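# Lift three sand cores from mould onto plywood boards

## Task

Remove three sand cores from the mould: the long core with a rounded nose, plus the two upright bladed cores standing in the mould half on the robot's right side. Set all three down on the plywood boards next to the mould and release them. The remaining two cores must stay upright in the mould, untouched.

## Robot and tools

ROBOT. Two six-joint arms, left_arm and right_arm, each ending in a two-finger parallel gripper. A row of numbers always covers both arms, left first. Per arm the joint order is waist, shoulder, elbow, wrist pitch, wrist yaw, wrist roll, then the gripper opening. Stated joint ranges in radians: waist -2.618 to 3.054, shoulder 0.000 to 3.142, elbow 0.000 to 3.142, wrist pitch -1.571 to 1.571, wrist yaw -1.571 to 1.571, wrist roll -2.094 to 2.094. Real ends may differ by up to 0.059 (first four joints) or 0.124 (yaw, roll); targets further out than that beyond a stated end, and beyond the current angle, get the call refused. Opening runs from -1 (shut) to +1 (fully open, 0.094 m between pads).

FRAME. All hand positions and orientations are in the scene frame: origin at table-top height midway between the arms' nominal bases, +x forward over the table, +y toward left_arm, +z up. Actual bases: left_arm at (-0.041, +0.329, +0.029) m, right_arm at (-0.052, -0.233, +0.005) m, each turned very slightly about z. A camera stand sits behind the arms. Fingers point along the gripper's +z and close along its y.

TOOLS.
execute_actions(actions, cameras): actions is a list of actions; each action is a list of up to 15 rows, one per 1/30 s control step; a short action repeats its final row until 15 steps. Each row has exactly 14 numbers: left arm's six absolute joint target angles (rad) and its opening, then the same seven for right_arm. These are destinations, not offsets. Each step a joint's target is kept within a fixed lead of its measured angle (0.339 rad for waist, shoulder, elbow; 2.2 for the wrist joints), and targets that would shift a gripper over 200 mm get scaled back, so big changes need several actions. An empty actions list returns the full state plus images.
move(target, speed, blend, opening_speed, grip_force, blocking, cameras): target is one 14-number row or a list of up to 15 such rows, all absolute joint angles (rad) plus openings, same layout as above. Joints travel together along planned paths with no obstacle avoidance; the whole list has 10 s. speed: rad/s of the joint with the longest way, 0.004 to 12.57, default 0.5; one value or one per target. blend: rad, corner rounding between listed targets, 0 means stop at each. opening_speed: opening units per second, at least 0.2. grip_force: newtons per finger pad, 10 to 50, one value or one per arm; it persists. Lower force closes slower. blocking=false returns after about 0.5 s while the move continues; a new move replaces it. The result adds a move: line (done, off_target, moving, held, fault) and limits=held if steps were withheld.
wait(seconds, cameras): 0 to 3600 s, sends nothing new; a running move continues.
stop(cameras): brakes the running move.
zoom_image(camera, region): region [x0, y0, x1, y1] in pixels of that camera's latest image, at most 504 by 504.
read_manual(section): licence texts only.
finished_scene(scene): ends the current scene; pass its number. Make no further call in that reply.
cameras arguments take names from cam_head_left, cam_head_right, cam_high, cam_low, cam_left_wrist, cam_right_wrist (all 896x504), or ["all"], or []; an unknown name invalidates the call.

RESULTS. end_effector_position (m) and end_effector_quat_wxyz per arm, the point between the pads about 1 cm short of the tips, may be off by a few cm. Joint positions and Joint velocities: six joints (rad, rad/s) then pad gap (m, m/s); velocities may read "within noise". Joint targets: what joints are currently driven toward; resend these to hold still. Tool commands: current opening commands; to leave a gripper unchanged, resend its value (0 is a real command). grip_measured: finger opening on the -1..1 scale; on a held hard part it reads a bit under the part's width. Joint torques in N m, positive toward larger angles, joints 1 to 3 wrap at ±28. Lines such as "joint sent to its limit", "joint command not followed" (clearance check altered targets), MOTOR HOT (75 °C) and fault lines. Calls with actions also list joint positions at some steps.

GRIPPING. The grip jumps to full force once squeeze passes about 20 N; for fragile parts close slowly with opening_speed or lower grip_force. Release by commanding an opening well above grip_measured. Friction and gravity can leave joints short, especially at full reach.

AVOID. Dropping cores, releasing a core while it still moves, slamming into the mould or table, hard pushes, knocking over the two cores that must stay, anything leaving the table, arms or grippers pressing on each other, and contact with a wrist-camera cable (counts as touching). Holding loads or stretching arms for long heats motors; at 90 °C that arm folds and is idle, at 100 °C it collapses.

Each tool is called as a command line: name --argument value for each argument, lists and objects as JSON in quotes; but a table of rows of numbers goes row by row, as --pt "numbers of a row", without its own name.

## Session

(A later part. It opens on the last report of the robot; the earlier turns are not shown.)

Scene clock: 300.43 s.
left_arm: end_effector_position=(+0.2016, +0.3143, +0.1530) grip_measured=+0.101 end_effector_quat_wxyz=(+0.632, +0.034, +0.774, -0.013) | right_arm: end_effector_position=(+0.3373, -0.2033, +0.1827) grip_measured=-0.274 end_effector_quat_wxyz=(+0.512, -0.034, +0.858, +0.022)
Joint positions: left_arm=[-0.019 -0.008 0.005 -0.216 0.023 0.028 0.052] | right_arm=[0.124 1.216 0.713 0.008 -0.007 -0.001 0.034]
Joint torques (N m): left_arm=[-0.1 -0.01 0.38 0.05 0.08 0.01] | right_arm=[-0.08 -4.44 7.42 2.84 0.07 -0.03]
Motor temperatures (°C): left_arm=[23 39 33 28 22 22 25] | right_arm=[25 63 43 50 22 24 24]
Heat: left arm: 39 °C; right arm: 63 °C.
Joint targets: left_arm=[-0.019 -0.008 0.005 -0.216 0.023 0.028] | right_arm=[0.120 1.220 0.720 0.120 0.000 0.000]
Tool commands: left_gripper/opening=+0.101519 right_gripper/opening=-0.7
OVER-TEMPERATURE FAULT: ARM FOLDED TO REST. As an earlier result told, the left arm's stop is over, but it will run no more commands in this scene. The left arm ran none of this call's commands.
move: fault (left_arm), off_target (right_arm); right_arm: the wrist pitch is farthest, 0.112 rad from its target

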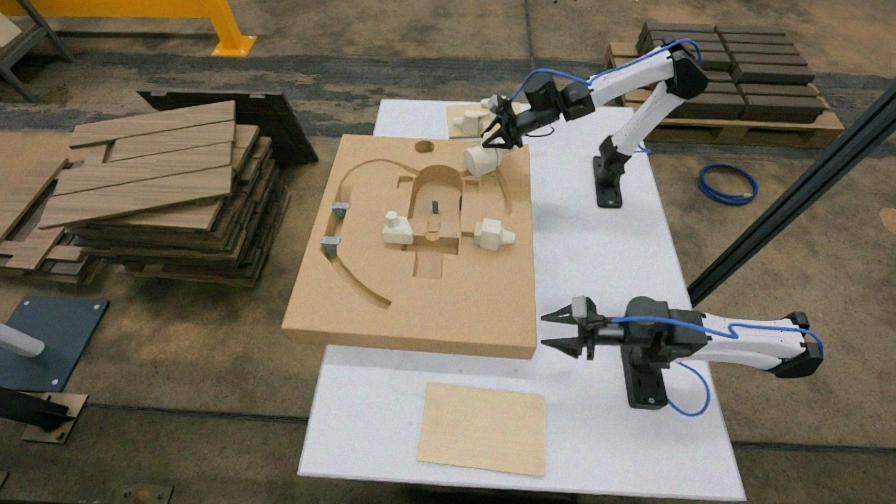

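move --pt "-0.019 -0.008 0.005 -0.216 0.023 0.028 0.1 0.12 1.27 0.69 0.14 0 0 -0.25" --pt "-0.019 -0.008 0.005 -0.216 0.023 0.028 0.1 0.12 1.27 0.69 0.14 0 0 0.1" --speed 0.15 --grip_force 12 --opening_speed 0.4 --cameras '["cam_high","cam_right_wrist"]'

zoom_image --camera "cam_high" --region '[440, 90, 560, 260]'

Scene clock: 308.47 s.
left_arm: end_effector_position=(+0.2016, +0.3143, +0.1530) grip_measured=+0.101 end_effector_quat_wxyz=(+0.632, +0.034, +0.774, -0.013) | right_arm: end_effector_position=(+0.3499, -0.2024, +0.1848) grip_measured=+0.098 end_effector_quat_wxyz=(+0.535, -0.032, +0.844, +0.023)
Joint positions: left_arm=[-0.019 -0.008 0.005 -0.216 0.023 0.028 0.052] | right_arm=[0.124 1.258 0.698 0.12 -0.006 0.002 0.052]
Joint torques (N m): left_arm=[-0.13 0.03 0.42 0.05 0.09 0.03] | right_arm=[-0.08 -4.18 6.15 2 0.07 -0.11]
Motor temperatures (°C): left_arm=[23 39 33 28 22 22 25] | right_arm=[25 58 42 49 22 24 24]
Heat: left arm: 39 °C; right arm: 58 °C.
Joint targets: left_arm=[-0.019 -0.008 0.005 -0.216 0.023 0.028] | right_arm=[0.120 1.270 0.690 0.140 0.000 0.000]
Tool commands: left_gripper/opening=+0.101519 right_gripper/opening=+0.1
OVER-TEMPERATURE FAULT: ARM FOLDED TO REST. As an earlier result told, the left arm's stop is over, but it will run no more commands in this scene. The left arm ran none of this call's commands.
grip_force (N): 12, 12
move: fault (left_arm); target 2's new numbers were sent with right_arm's wrist pitch 0.044 rad from that target

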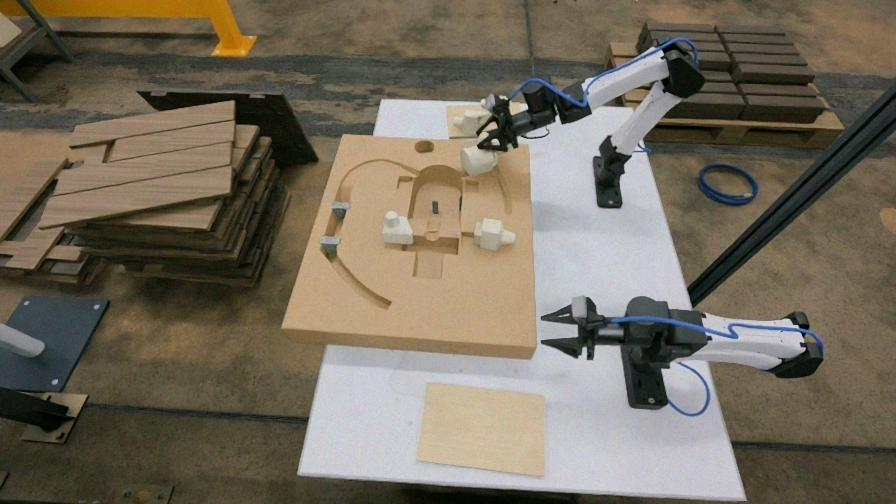

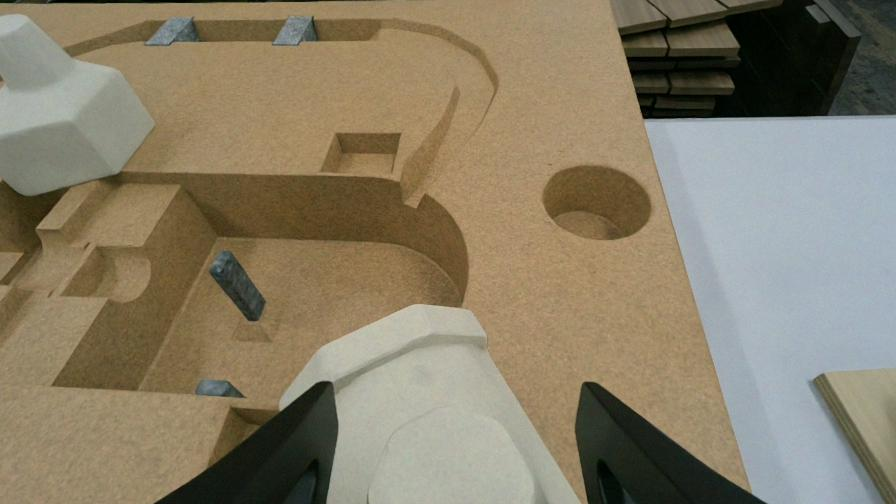

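Scaled by 2.965 from the camera's image (finer frame: 1280x720).

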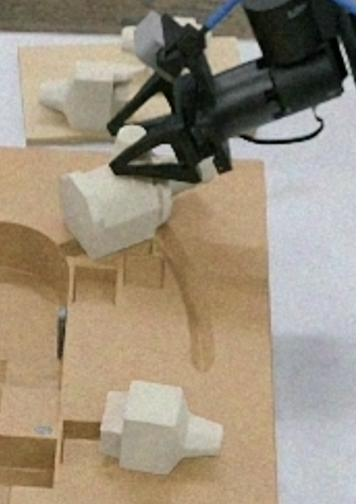

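move --pt "-0.019 -0.008 0.005 -0.216 0.023 0.028 0.1 0.12 1.1 1.0 -0.1 0 0 0.3" --pt "-0.019 -0.008 0.005 -0.216 0.023 0.028 0.1 -0.415 2.2 2.29 -1.43 0 -0.465 0.6" --pt "-0.019 -0.008 0.005 -0.216 0.023 0.028 0.1 -0.415 2.515 2.29 -1.43 0 -0.465 0.6" --speed '[0.4,1.0,0.4]' --blend '[0.08,0.08,0]' --grip_force 50 --cameras '["cam_high","cam_right_wrist"]'

zoom_image --camera "cam_high" --region '[440, 70, 540, 150]'

Scene clock: 323.27 s.
left_arm: end_effector_position=(+0.2016, +0.3143, +0.1530) grip_measured=+0.101 end_effector_quat_wxyz=(+0.632, +0.034, +0.774, -0.013) | right_arm: end_effector_position=(+0.3640, -0.4419, +0.0328) grip_measured=+0.598 end_effector_quat_wxyz=(-0.033, +0.007, +0.999, +0.019)
Joint positions: left_arm=[-0.019 -0.008 0.005 -0.216 0.023 0.028 0.052] | right_arm=[-0.417 2.5 2.274 -1.42 -0.005 -0.452 0.075]
Joint velocities: left_arm=[within noise] | right_arm=[-0.017 0.012 -0.002 -0.154 -0.066 -0.037 0]
Joint torques (N m): left_arm=[-0.09 0.05 0.31 0.03 0.08 0.02] | right_arm=[0.47 -14.17 6.87 0.06 0.03 -0.19]
Motor temperatures (°C): left_arm=[23 38 32 28 22 22 25] | right_arm=[25 53 41 45 21 24 23]
Heat: left arm: 38 °C; right arm: 53 °C.
Joint targets: left_arm=[-0.019 -0.008 0.005 -0.216 0.023 0.028] | right_arm=[-0.415 2.515 2.290 -1.430 0.000 -0.465]
Tool commands: left_gripper/opening=+0.101519 right_gripper/opening=+0.6
OVER-TEMPERATURE FAULT: ARM FOLDED TO REST. As an earlier result told, the left arm's stop is over, but it will run no more commands in this scene. The left arm ran none of this call's commands.
move: fault (left_arm); blend cut to 0 rad at target 2

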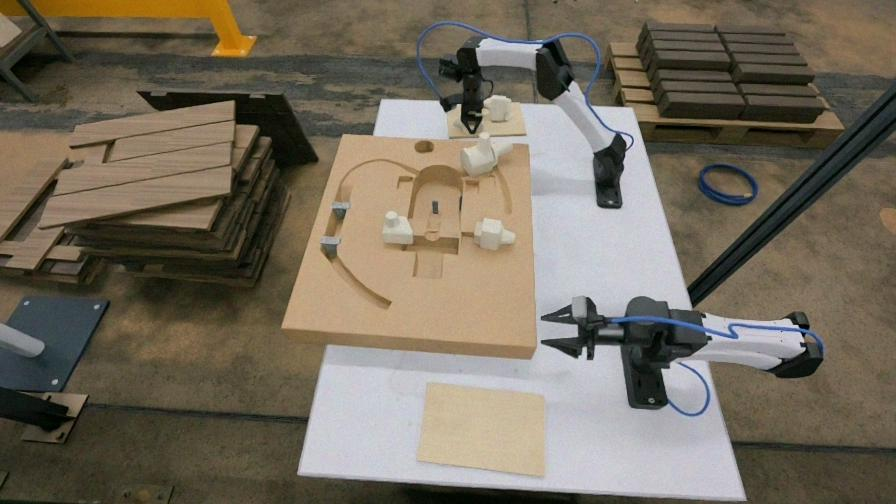

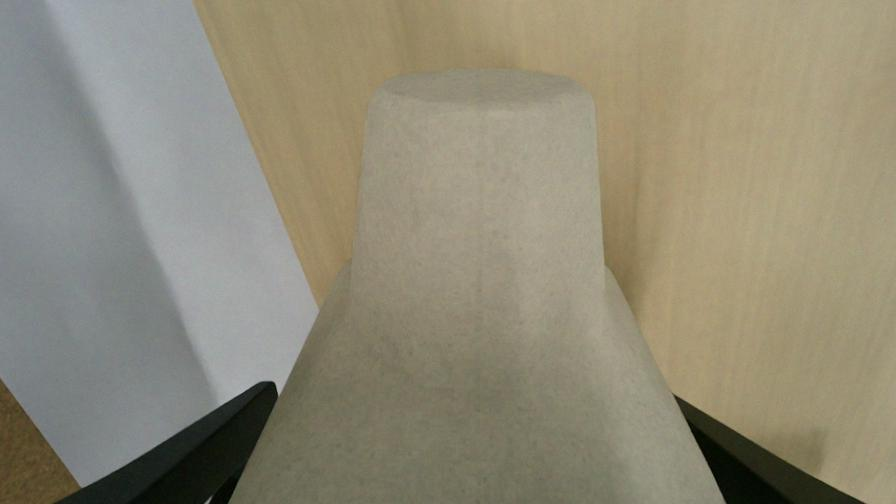

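Scaled by 5.040 from the camera's image (finer frame: 1280x720).

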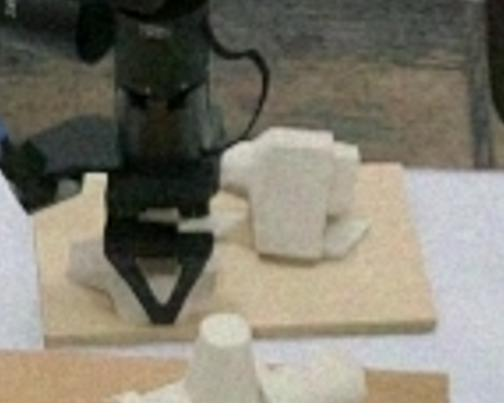

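move --pt "-0.019 -0.008 0.005 -0.216 0.023 0.028 0.1 -0.415 2.515 2.29 -1.43 0 -0.465 0.0" --pt "-0.019 -0.008 0.005 -0.216 0.023 0.028 0.1 -0.405 2.40 2.306 -1.43 0 -0.465 0.0" --pt "-0.019 -0.008 0.005 -0.216 0.023 0.028 0.1 -0.465 2.12 1.766 -1.22 0 -0.521 0.0" --pt "-0.019 -0.008 0.005 -0.216 0.023 0.028 0.1 -0.465 2.19 1.766 -1.22 0 -0.521 0.0" --speed '[0.3,0.3,0.4,0.12]' --blend '[0,0.02,0.02,0]' --opening_speed 0.8 --cameras '["cam_high"]'

zoom_image --camera "cam_high" --region '[440, 70, 540, 150]'

Scene clock: 333.13 s.
left_arm: end_effector_position=(+0.2016, +0.3143, +0.1530) grip_measured=+0.101 end_effector_quat_wxyz=(+0.632, +0.034, +0.774, -0.013) | right_arm: end_effector_position=(+0.2979, -0.4289, +0.0429) grip_measured=+0.160 end_effector_quat_wxyz=(-0.035, +0.001, +0.999, +0.019)
Joint positions: left_arm=[-0.019 -0.008 0.005 -0.216 0.023 0.028 0.052] | right_arm=[-0.46 2.183 1.766 -1.233 0.001 -0.508 0.055]
Joint torques (N m): left_arm=[-0.08 0.06 0.34 0.03 0.08 0.01] | right_arm=[0.13 -12.31 5.63 0.28 -0.05 -0.19]
Motor temperatures (°C): left_arm=[23 38 32 28 22 22 25] | right_arm=[25 56 40 42 21 24 23]
Heat: left arm: 38 °C; right arm: 56 °C.
Joint targets: left_arm=[-0.019 -0.008 0.005 -0.216 0.023 0.028] | right_arm=[-0.465 2.190 1.766 -1.220 0.000 -0.521]
Tool commands: left_gripper/opening=+0.101519 right_gripper/opening=+0.0
OVER-TEMPERATURE FAULT: ARM FOLDED TO REST. As an earlier result told, the left arm's stop is over, but it will run no more commands in this scene. The left arm ran none of this call's commands.
move: fault (left_arm)

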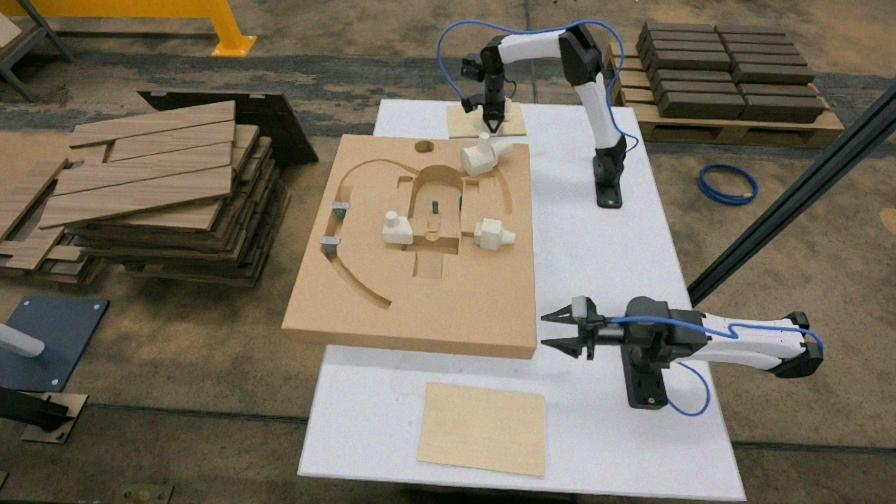

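Scaled by 5.040 from the camera's image (finer frame: 1280x720).

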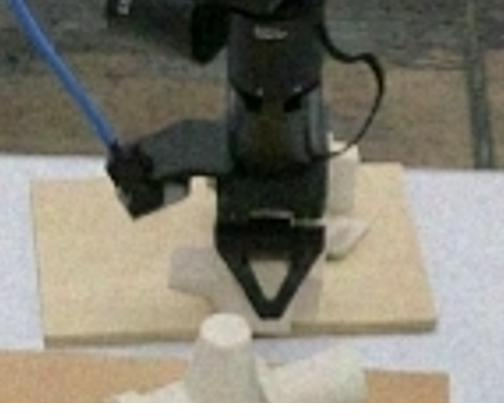

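move --pt "-0.019 -0.008 0.005 -0.216 0.023 0.028 0.1 -0.465 2.222 1.766 -1.22 0 -0.521 0.0" --pt "-0.019 -0.008 0.005 -0.216 0.023 0.028 0.1 -0.465 2.222 1.766 -1.22 0 -0.521 0.5" --pt "-0.019 -0.008 0.005 -0.216 0.023 0.028 0.1 -0.465 1.9 1.766 -1.22 0 -0.521 0.5" --pt "-0.019 -0.008 0.005 -0.216 0.023 0.028 0.1 -0.057 1.374 1.22 -0.545 -0.45 -0.351 0.5" --speed '[0.12,0.2,0.6,0.9]' --blend '[0,0,0.1,0]' --opening_speed 0.6 --cameras '["cam_high","cam_right_wrist"]'

zoom_image --camera "cam_high" --region '[430, 70, 560, 200]'

Scene clock: 351.90 s.
left_arm: end_effector_position=(+0.2016, +0.3143, +0.1530) grip_measured=+0.101 end_effector_quat_wxyz=(+0.632, +0.034, +0.774, -0.013) | right_arm: end_effector_position=(+0.3513, -0.2039, +0.2454) grip_measured=+0.498 end_effector_quat_wxyz=(+0.437, -0.201, +0.872, +0.098)
Joint positions: left_arm=[-0.019 -0.008 0.005 -0.216 0.023 0.028 0.052] | right_arm=[-0.061 1.389 1.23 -0.565 -0.437 -0.364 0.07]
Joint torques (N m): left_arm=[-0.09 -0.03 0.34 0.03 0.08 0] | right_arm=[0.66 -8.02 6.01 1.76 -0.34 0.06]
Heat: left arm: 38 °C; right arm: 53 °C.
Joint targets: left_arm=[-0.019 -0.008 0.005 -0.216 0.023 0.028] | right_arm=[-0.057 1.374 1.220 -0.545 -0.450 -0.351]
Tool commands: left_gripper/opening=+0.101519 right_gripper/opening=+0.5
OVER-TEMPERATURE FAULT: ARM FOLDED TO REST. As an earlier result told, the left arm's stop is over, but it will run no more commands in this scene. The left arm ran none of this call's commands.
move: fault (left_arm)

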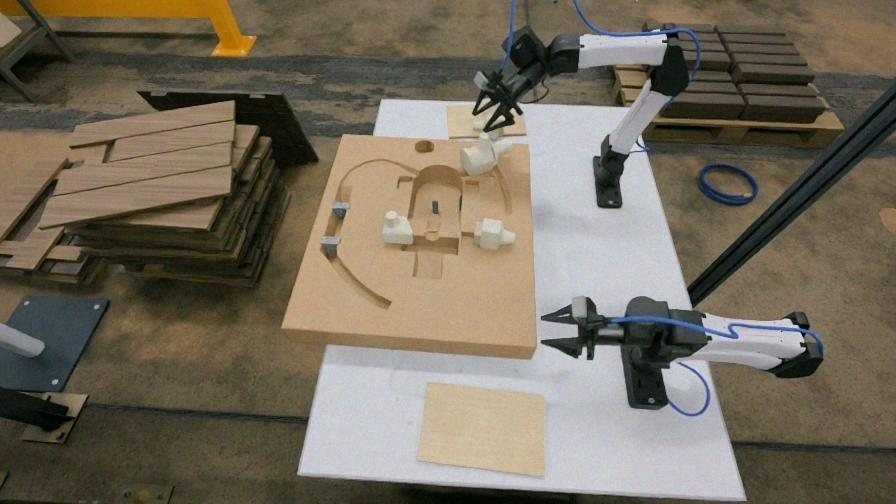

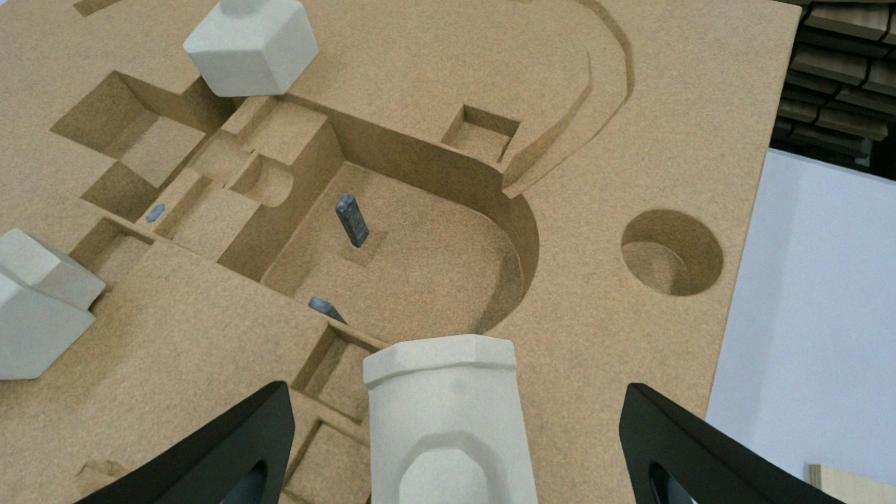

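Scaled by 3.877 from the camera's image (finer frame: 1280x720).

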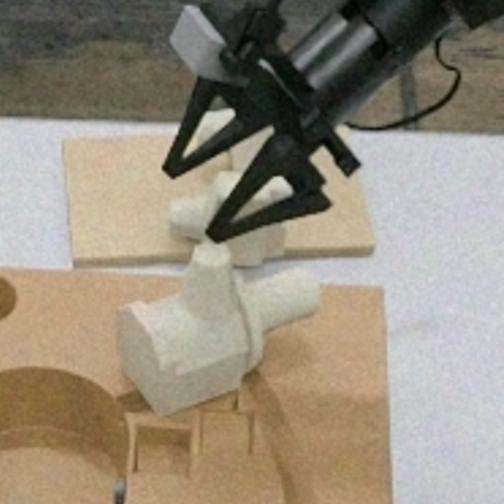

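move --pt "-0.019 -0.008 0.005 -0.216 0.023 0.028 0.1 -0.055 1.375 0.935 -0.24 -0.45 -0.351 0.4" --pt "-0.019 -0.008 0.005 -0.216 0.023 0.028 0.1 -0.055 1.375 0.935 -0.24 -0.45 -0.351 -0.7" --pt "-0.019 -0.008 0.005 -0.216 0.023 0.028 0.1 -0.055 1.31 1.25 -0.46 -0.45 -0.351 -0.7" --pt "-0.019 -0.008 0.005 -0.216 0.023 0.028 0.1 -0.222 2.34 2.43 -1.08 1.03 1.125 -0.7" --speed '[0.5,0.3,0.4,0.6]' --blend '[0,0,0.05,0]' --opening_speed 0.8 --cameras '["cam_high","cam_right_wrist"]'

zoom_image --camera "cam_high" --region '[420, 40, 560, 180]'

Scene clock: 379.07 s.
left_arm: end_effector_position=(+0.2016, +0.3143, +0.1530) grip_measured=+0.101 end_effector_quat_wxyz=(+0.632, +0.034, +0.774, -0.013) | right_arm: end_effector_position=(+0.4209, -0.5091, +0.2061) grip_measured=-0.273 end_effector_quat_wxyz=(+0.359, +0.631, +0.610, -0.319)
Joint positions: left_arm=[-0.019 -0.008 0.005 -0.216 0.023 0.028 0.052] | right_arm=[-0.221 2.359 2.367 -1.131 0.929 1.107 0.034]
Joint torques (N m): left_arm=[-0.1 0.05 0.38 0.04 0.07 0.02] | right_arm=[0.18 -17.14 11.03 1.41 1.56 0.14]
Motor temperatures (°C): left_arm=[23 37 31 27 22 22 25] | right_arm=[25 51 39 44 22 24 23]
Heat: left arm: 37 °C; right arm: 51 °C.
Joint targets: left_arm=[-0.019 -0.008 0.005 -0.216 0.023 0.028] | right_arm=[-0.222 2.340 2.430 -1.080 1.030 1.125]
Tool commands: left_gripper/opening=+0.101519 right_gripper/opening=-0.7
OVER-TEMPERATURE FAULT: ARM FOLDED TO REST. As an earlier result told, the left arm's stop is over, but it will run no more commands in this scene. The left arm ran none of this call's commands.
move: fault (left_arm), off_target (right_arm); right_arm: the wrist yaw is farthest, 0.101 rad from its target

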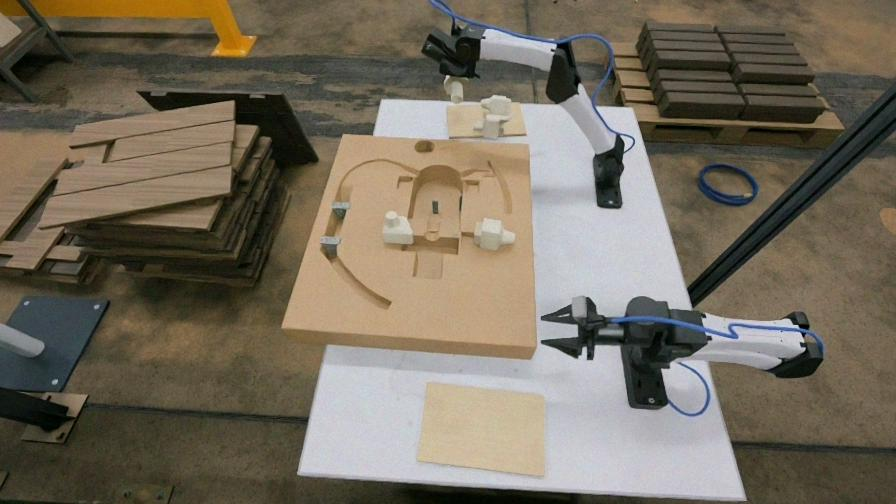

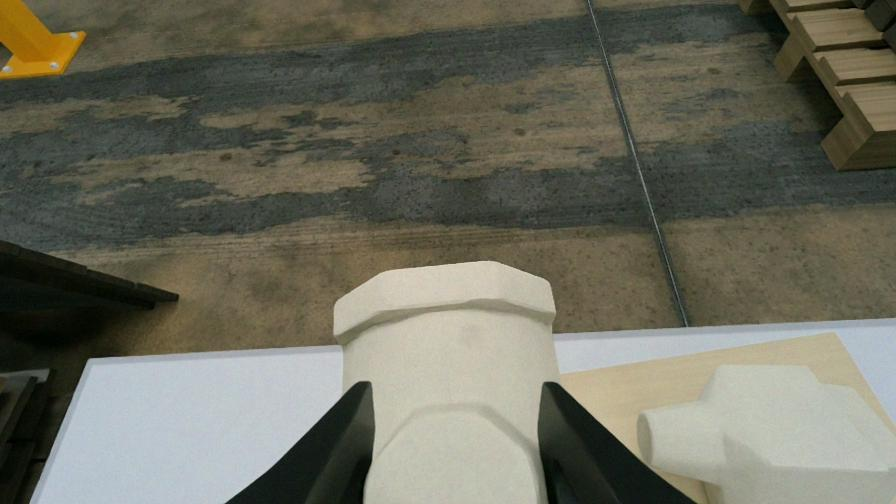

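Scaled by 3.600 from the camera's image (finer frame: 1280x720).

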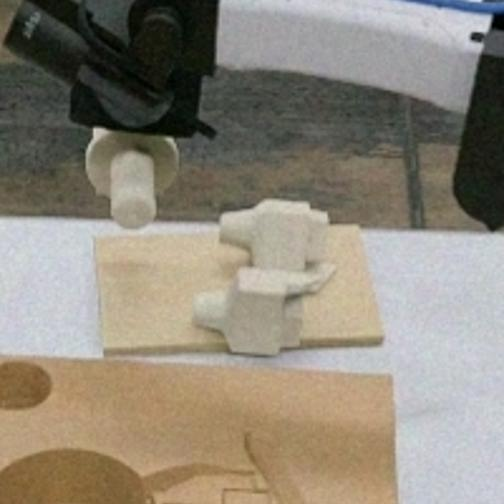

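move --pt "-0.019 -0.008 0.005 -0.216 0.023 0.028 0.1 -0.22 2.335 2.20 -0.95 1.05 1.125 -0.7" --pt "-0.019 -0.008 0.005 -0.216 0.023 0.028 0.1 -0.22 2.345 2.12 -0.87 1.05 1.125 -0.7" --speed '[0.3,0.12]' --blend '[0.02,0]' --cameras '["cam_high","cam_right_wrist"]'

zoom_image --camera "cam_high" --region '[430, 60, 540, 160]'

Scene clock: 388.00 s.
left_arm: end_effector_position=(+0.2016, +0.3143, +0.1530) grip_measured=+0.101 end_effector_quat_wxyz=(+0.632, +0.034, +0.774, -0.013) | right_arm: end_effector_position=(+0.4160, -0.5095, +0.1371) grip_measured=-0.273 end_effector_quat_wxyz=(+0.335, +0.623, +0.620, -0.340)
Joint positions: left_arm=[-0.019 -0.008 0.005 -0.216 0.023 0.028 0.052] | right_arm=[-0.221 2.359 2.103 -0.936 0.945 1.109 0.034]
Joint torques (N m): left_arm=[-0.18 -0.03 0.35 0.05 0.07 0.02] | right_arm=[0.35 -16.79 7.35 1.43 1.61 0.1]
Motor temperatures (°C): left_arm=[23 37 31 27 22 22 25] | right_arm=[25 55 39 42 23 24 24]
Heat: left arm: 37 °C; right arm: 55 °C.
Joint targets: left_arm=[-0.019 -0.008 0.005 -0.216 0.023 0.028] | right_arm=[-0.220 2.345 2.120 -0.870 1.050 1.125]
Tool commands: left_gripper/opening=+0.101519 right_gripper/opening=-0.7
OVER-TEMPERATURE FAULT: ARM FOLDED TO REST. As an earlier result told, the left arm's stop is over, but it will run no more commands in this scene. The left arm ran none of this call's commands.
move: fault (left_arm), off_target (right_arm); right_arm: the wrist yaw is farthest, 0.105 rad from its target

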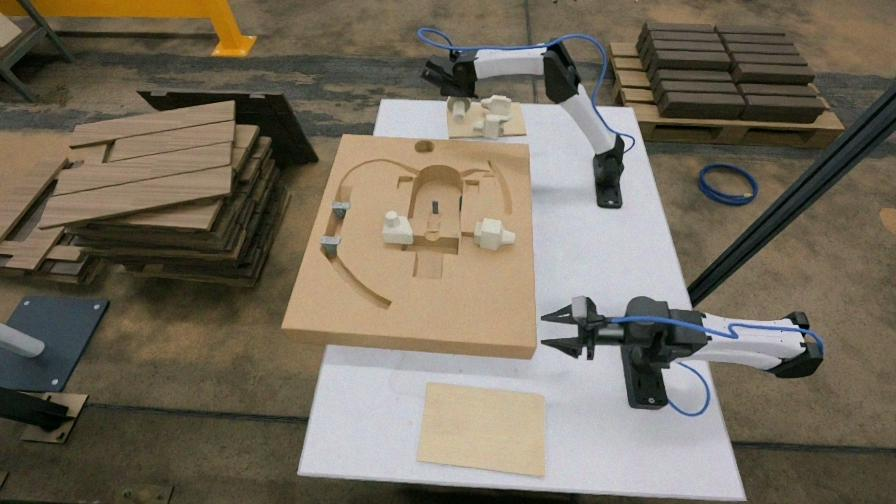

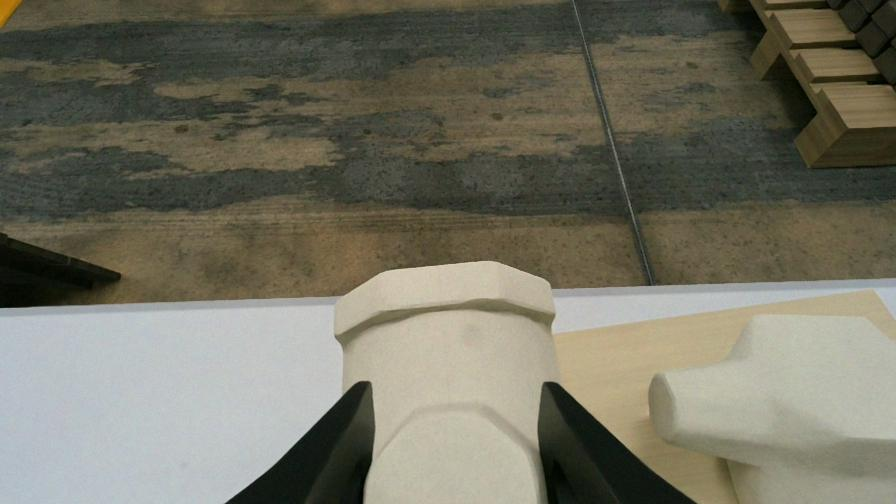

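Scaled by 4.582 from the camera's image (finer frame: 1280x720).

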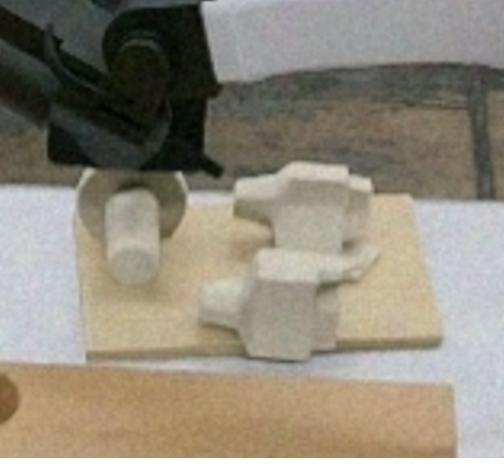

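move --pt "-0.019 -0.008 0.005 -0.216 0.023 0.028 0.1 -0.23 2.249 1.955 -0.80 1.05 1.125 -0.7" --pt "-0.019 -0.008 0.005 -0.216 0.023 0.028 0.1 -0.23 2.262 1.925 -0.78 1.05 1.125 -0.7" --speed '[0.3,0.1]' --blend '[0.01,0]' --cameras '["cam_high","cam_right_wrist"]'

zoom_image --camera "cam_high" --region '[430, 60, 540, 160]'

Scene clock: 395.87 s.
left_arm: end_effector_position=(+0.2016, +0.3143, +0.1530) grip_measured=+0.101 end_effector_quat_wxyz=(+0.632, +0.034, +0.774, -0.013) | right_arm: end_effector_position=(+0.3985, -0.5091, +0.1051) grip_measured=-0.276 end_effector_quat_wxyz=(+0.325, +0.618, +0.619, -0.359)
Joint positions: left_arm=[-0.019 -0.008 0.005 -0.216 0.023 0.028 0.052] | right_arm=[-0.224 2.331 1.922 -0.822 0.972 1.116 0.034]
Joint torques (N m): left_arm=[-0.02 0.03 0.36 0.05 0.07 0.01] | right_arm=[-0.24 -22.06 6.38 1.12 1.32 0.01]
Motor temperatures (°C): left_arm=[23 37 31 27 22 22 25] | right_arm=[25 59 39 42 23 24 24]
Heat: left arm: 37 °C; right arm: 59 °C.
Joint targets: left_arm=[-0.019 -0.008 0.005 -0.216 0.023 0.028] | right_arm=[-0.230 2.262 1.925 -0.780 1.050 1.125]
Tool commands: left_gripper/opening=+0.101519 right_gripper/opening=-0.7
OVER-TEMPERATURE FAULT: ARM FOLDED TO REST. As an earlier result told, the left arm's stop is over, but it will run no more commands in this scene. The left arm ran none of this call's commands.
move: fault (left_arm), off_target (right_arm); right_arm: the wrist yaw is farthest, 0.078 rad from its target

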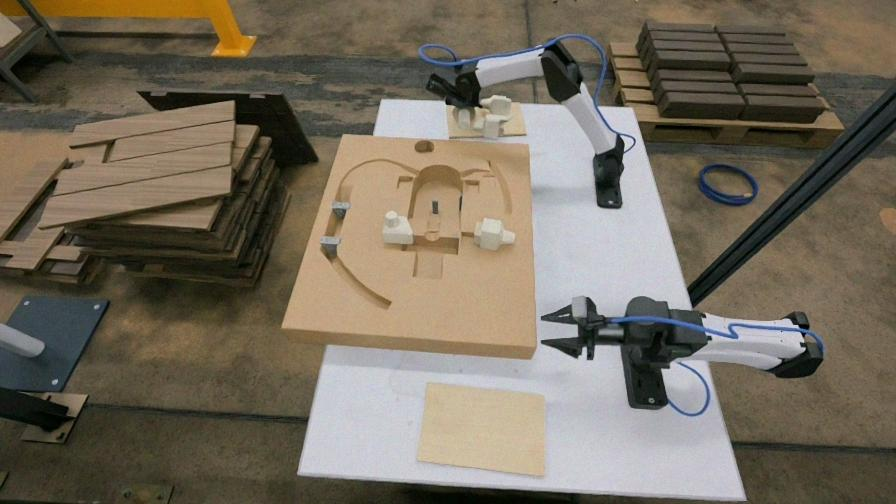

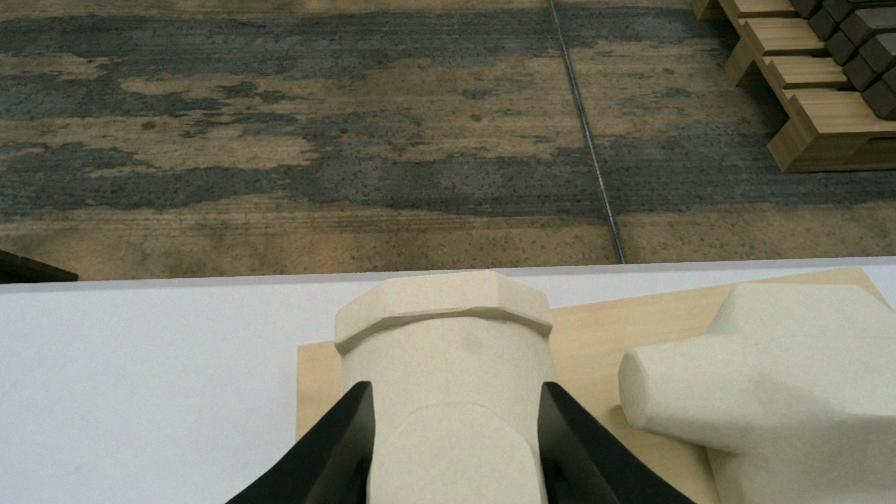

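Scaled by 4.582 from the camera's image (finer frame: 1280x720).

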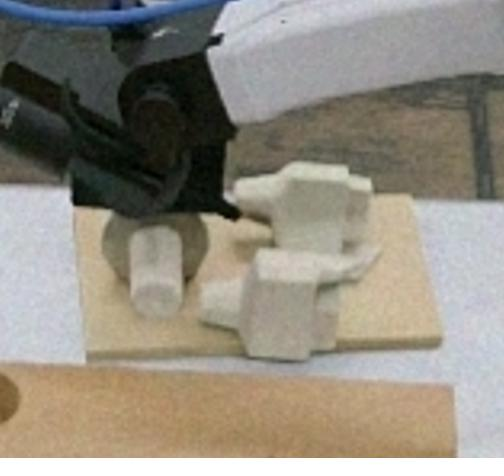

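move --pt "-0.019 -0.008 0.005 -0.216 0.023 0.028 0.1 -0.207 2.262 1.915 -0.77 1.05 1.125 -0.7" --pt "-0.019 -0.008 0.005 -0.216 0.023 0.028 0.1 -0.207 2.285 1.875 -0.74 1.05 1.125 -0.7" --speed '[0.3,0.08]' --blend '[0.01,0]' --cameras '["cam_high","cam_right_wrist"]'

zoom_image --camera "cam_high" --region '[430, 60, 540, 160]'

Scene clock: 403.10 s.
left_arm: end_effector_position=(+0.2016, +0.3143, +0.1530) grip_measured=+0.101 end_effector_quat_wxyz=(+0.632, +0.034, +0.774, -0.013) | right_arm: end_effector_position=(+0.3975, -0.5080, +0.1046) grip_measured=-0.277 end_effector_quat_wxyz=(+0.339, +0.612, +0.608, -0.376)
Joint positions: left_arm=[-0.019 -0.008 0.005 -0.216 0.023 0.028 0.052] | right_arm=[-0.213 2.327 1.881 -0.772 1.024 1.116 0.034]
Joint torques (N m): left_arm=[-0.06 0.05 0.38 0.04 0.09 0.03] | right_arm=[0.87 -19.34 5.65 1.07 0.79 0.04]
Motor temperatures (°C): left_arm=[23 37 31 27 22 22 25] | right_arm=[25 65 39 41 24 24 24]
Heat: left arm: 37 °C; right arm: 65 °C.
Joint targets: left_arm=[-0.019 -0.008 0.005 -0.216 0.023 0.028] | right_arm=[-0.207 2.285 1.875 -0.740 1.050 1.125]
Tool commands: left_gripper/opening=+0.101519 right_gripper/opening=-0.7
OVER-TEMPERATURE FAULT: ARM FOLDED TO REST. As an earlier result told, the left arm's stop is over, but it will run no more commands in this scene. The left arm ran none of this call's commands.
move: fault (left_arm), off_target (right_arm); right_arm: the shoulder is farthest, 0.042 rad from its target

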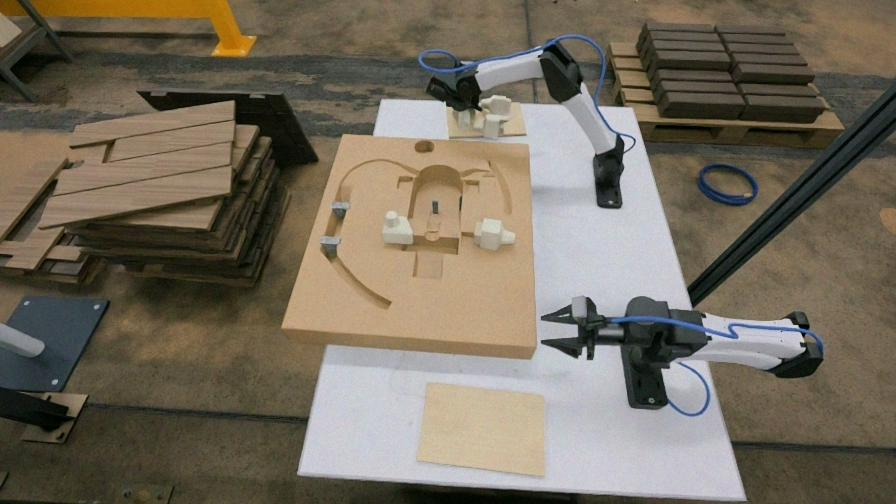

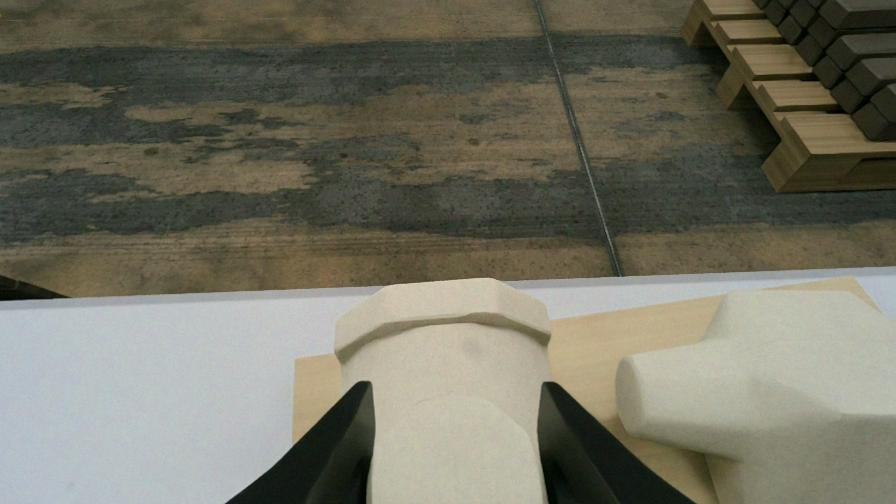

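Scaled by 4.582 from the camera's image (finer frame: 1280x720).

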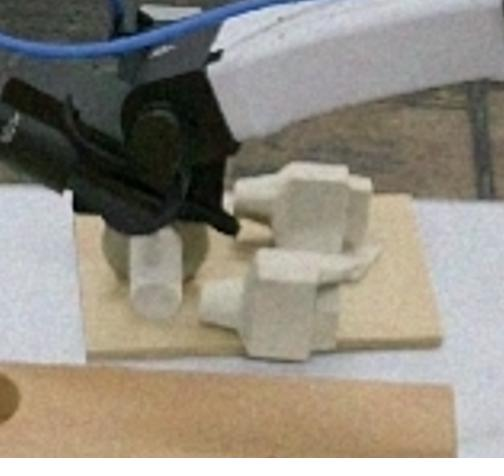

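move --pt "-0.019 -0.008 0.005 -0.216 0.023 0.028 0.1 -0.207 2.335 1.875 -0.74 1.06 1.125 -0.6" --speed 0.1 --cameras '["cam_high","cam_right_wrist"]'

zoom_image --camera "cam_high" --region '[430, 60, 540, 160]'

Scene clock: 408.17 s.
left_arm: end_effector_position=(+0.2016, +0.3143, +0.1530) grip_measured=+0.101 end_effector_quat_wxyz=(+0.632, +0.034, +0.774, -0.013) | right_arm: end_effector_position=(+0.3974, -0.5081, +0.1047) grip_measured=-0.277 end_effector_quat_wxyz=(+0.339, +0.612, +0.607, -0.376)
Joint positions: left_arm=[-0.019 -0.008 0.005 -0.216 0.023 0.028 0.052] | right_arm=[-0.213 2.327 1.881 -0.772 1.025 1.116 0.034]
Joint torques (N m): left_arm=[-0.08 0.02 0.4 0.04 0.09 0.02] | right_arm=[0.8 -14.19 5.46 1.04 0.88 0.01]
Motor temperatures (°C): left_arm=[23 37 31 27 22 22 25] | right_arm=[25 65 39 40 23 24 24]
Heat: left arm: 37 °C; right arm: 65 °C.
Joint targets: left_arm=[-0.019 -0.008 0.005 -0.216 0.023 0.028] | right_arm=[-0.207 2.335 1.875 -0.740 1.060 1.125]
Tool commands: left_gripper/opening=+0.101519 right_gripper/opening=-0.6
OVER-TEMPERATURE FAULT: ARM FOLDED TO REST. As an earlier result told, the left arm's stop is over, but it will run no more commands in this scene. The left arm ran none of this call's commands.
move: fault (left_arm)

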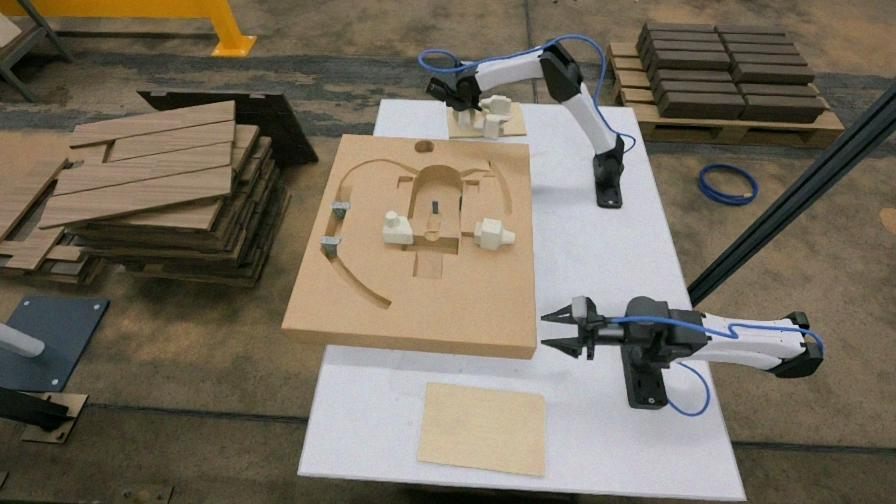

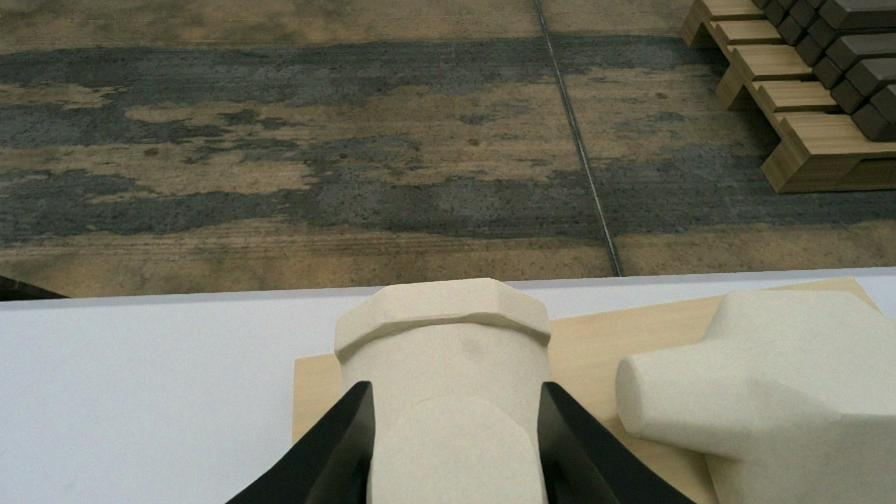

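Scaled by 4.582 from the camera's image (finer frame: 1280x720).

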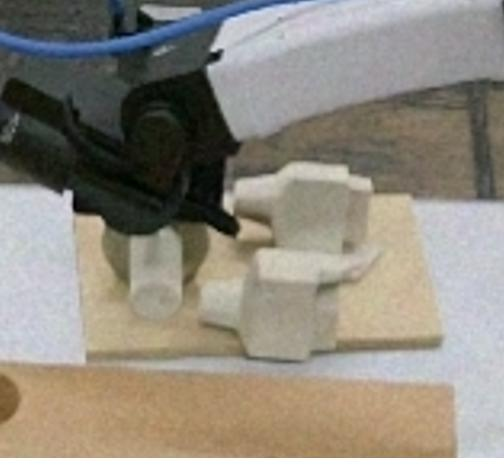

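move --pt "-0.019 -0.008 0.005 -0.216 0.023 0.028 0.1 -0.207 2.34 1.875 -0.74 1.03 1.125 -0.27" --pt "-0.019 -0.008 0.005 -0.216 0.023 0.028 0.1 -0.207 2.34 1.875 -0.74 1.03 1.125 0.1" --speed 0.1 --grip_force 10 --opening_speed 0.3 --cameras '["cam_high","cam_right_wrist"]'

zoom_image --camera "cam_high" --region '[430, 60, 540, 160]'

Scene clock: 414.50 s.
left_arm: end_effector_position=(+0.2016, +0.3143, +0.1530) grip_measured=+0.101 end_effector_quat_wxyz=(+0.632, +0.034, +0.774, -0.013) | right_arm: end_effector_position=(+0.3989, -0.5085, +0.1047) grip_measured=+0.098 end_effector_quat_wxyz=(+0.343, +0.614, +0.605, -0.374)
Joint positions: left_arm=[-0.019 -0.008 0.005 -0.216 0.023 0.028 0.052] | right_arm=[-0.213 2.327 1.879 -0.758 1.025 1.116 0.052]
Joint torques (N m): left_arm=[-0.13 0.08 0.4 0.04 0.07 0.02] | right_arm=[0.84 -13.85 5.76 0.98 0.53 0.02]
Motor temperatures (°C): left_arm=[23 36 31 27 22 22 25] | right_arm=[25 64 38 39 23 24 24]
Heat: left arm: 36 °C; right arm: 64 °C.
Joint targets: left_arm=[-0.019 -0.008 0.005 -0.216 0.023 0.028] | right_arm=[-0.207 2.340 1.875 -0.740 1.030 1.125]
Tool commands: left_gripper/opening=+0.101519 right_gripper/opening=+0.1
OVER-TEMPERATURE FAULT: ARM FOLDED TO REST. As an earlier result told, the left arm's stop is over, but it will run no more commands in this scene. The left arm ran none of this call's commands.
grip_force (N): 10, 10
move: fault (left_arm)

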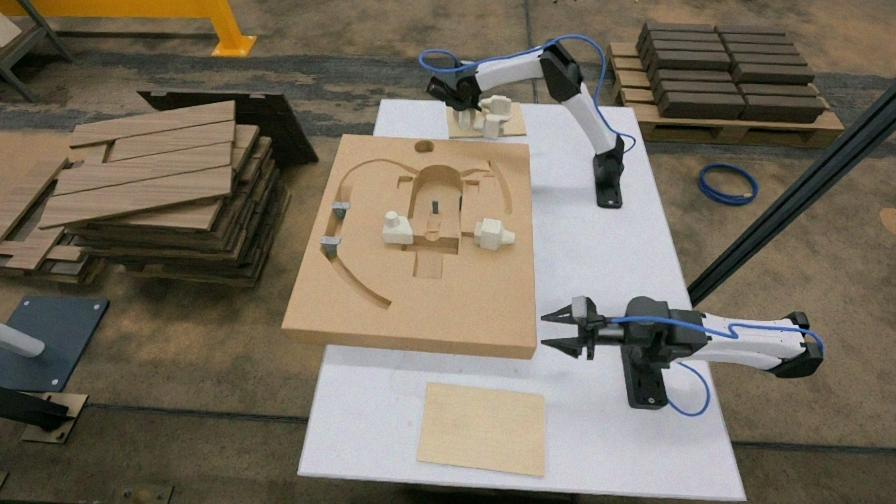

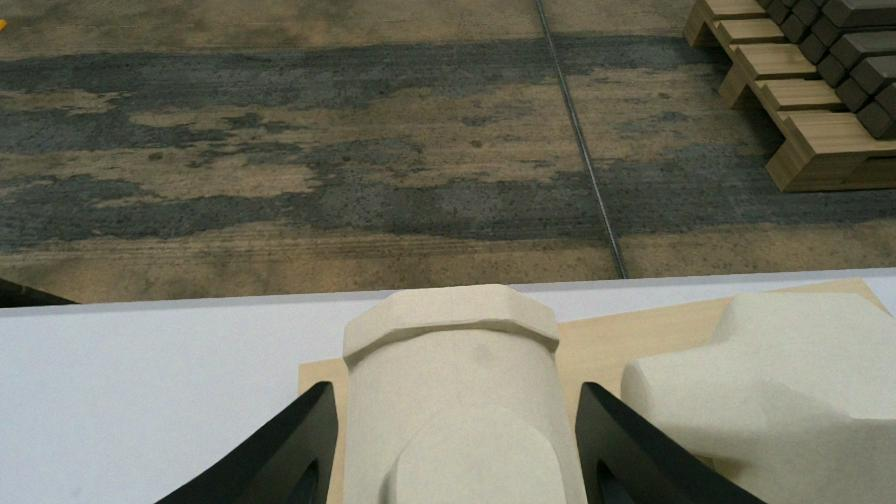

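Scaled by 4.582 from the camera's image (finer frame: 1280x720).

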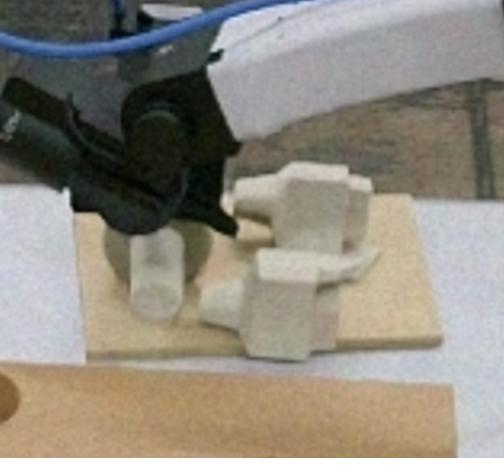

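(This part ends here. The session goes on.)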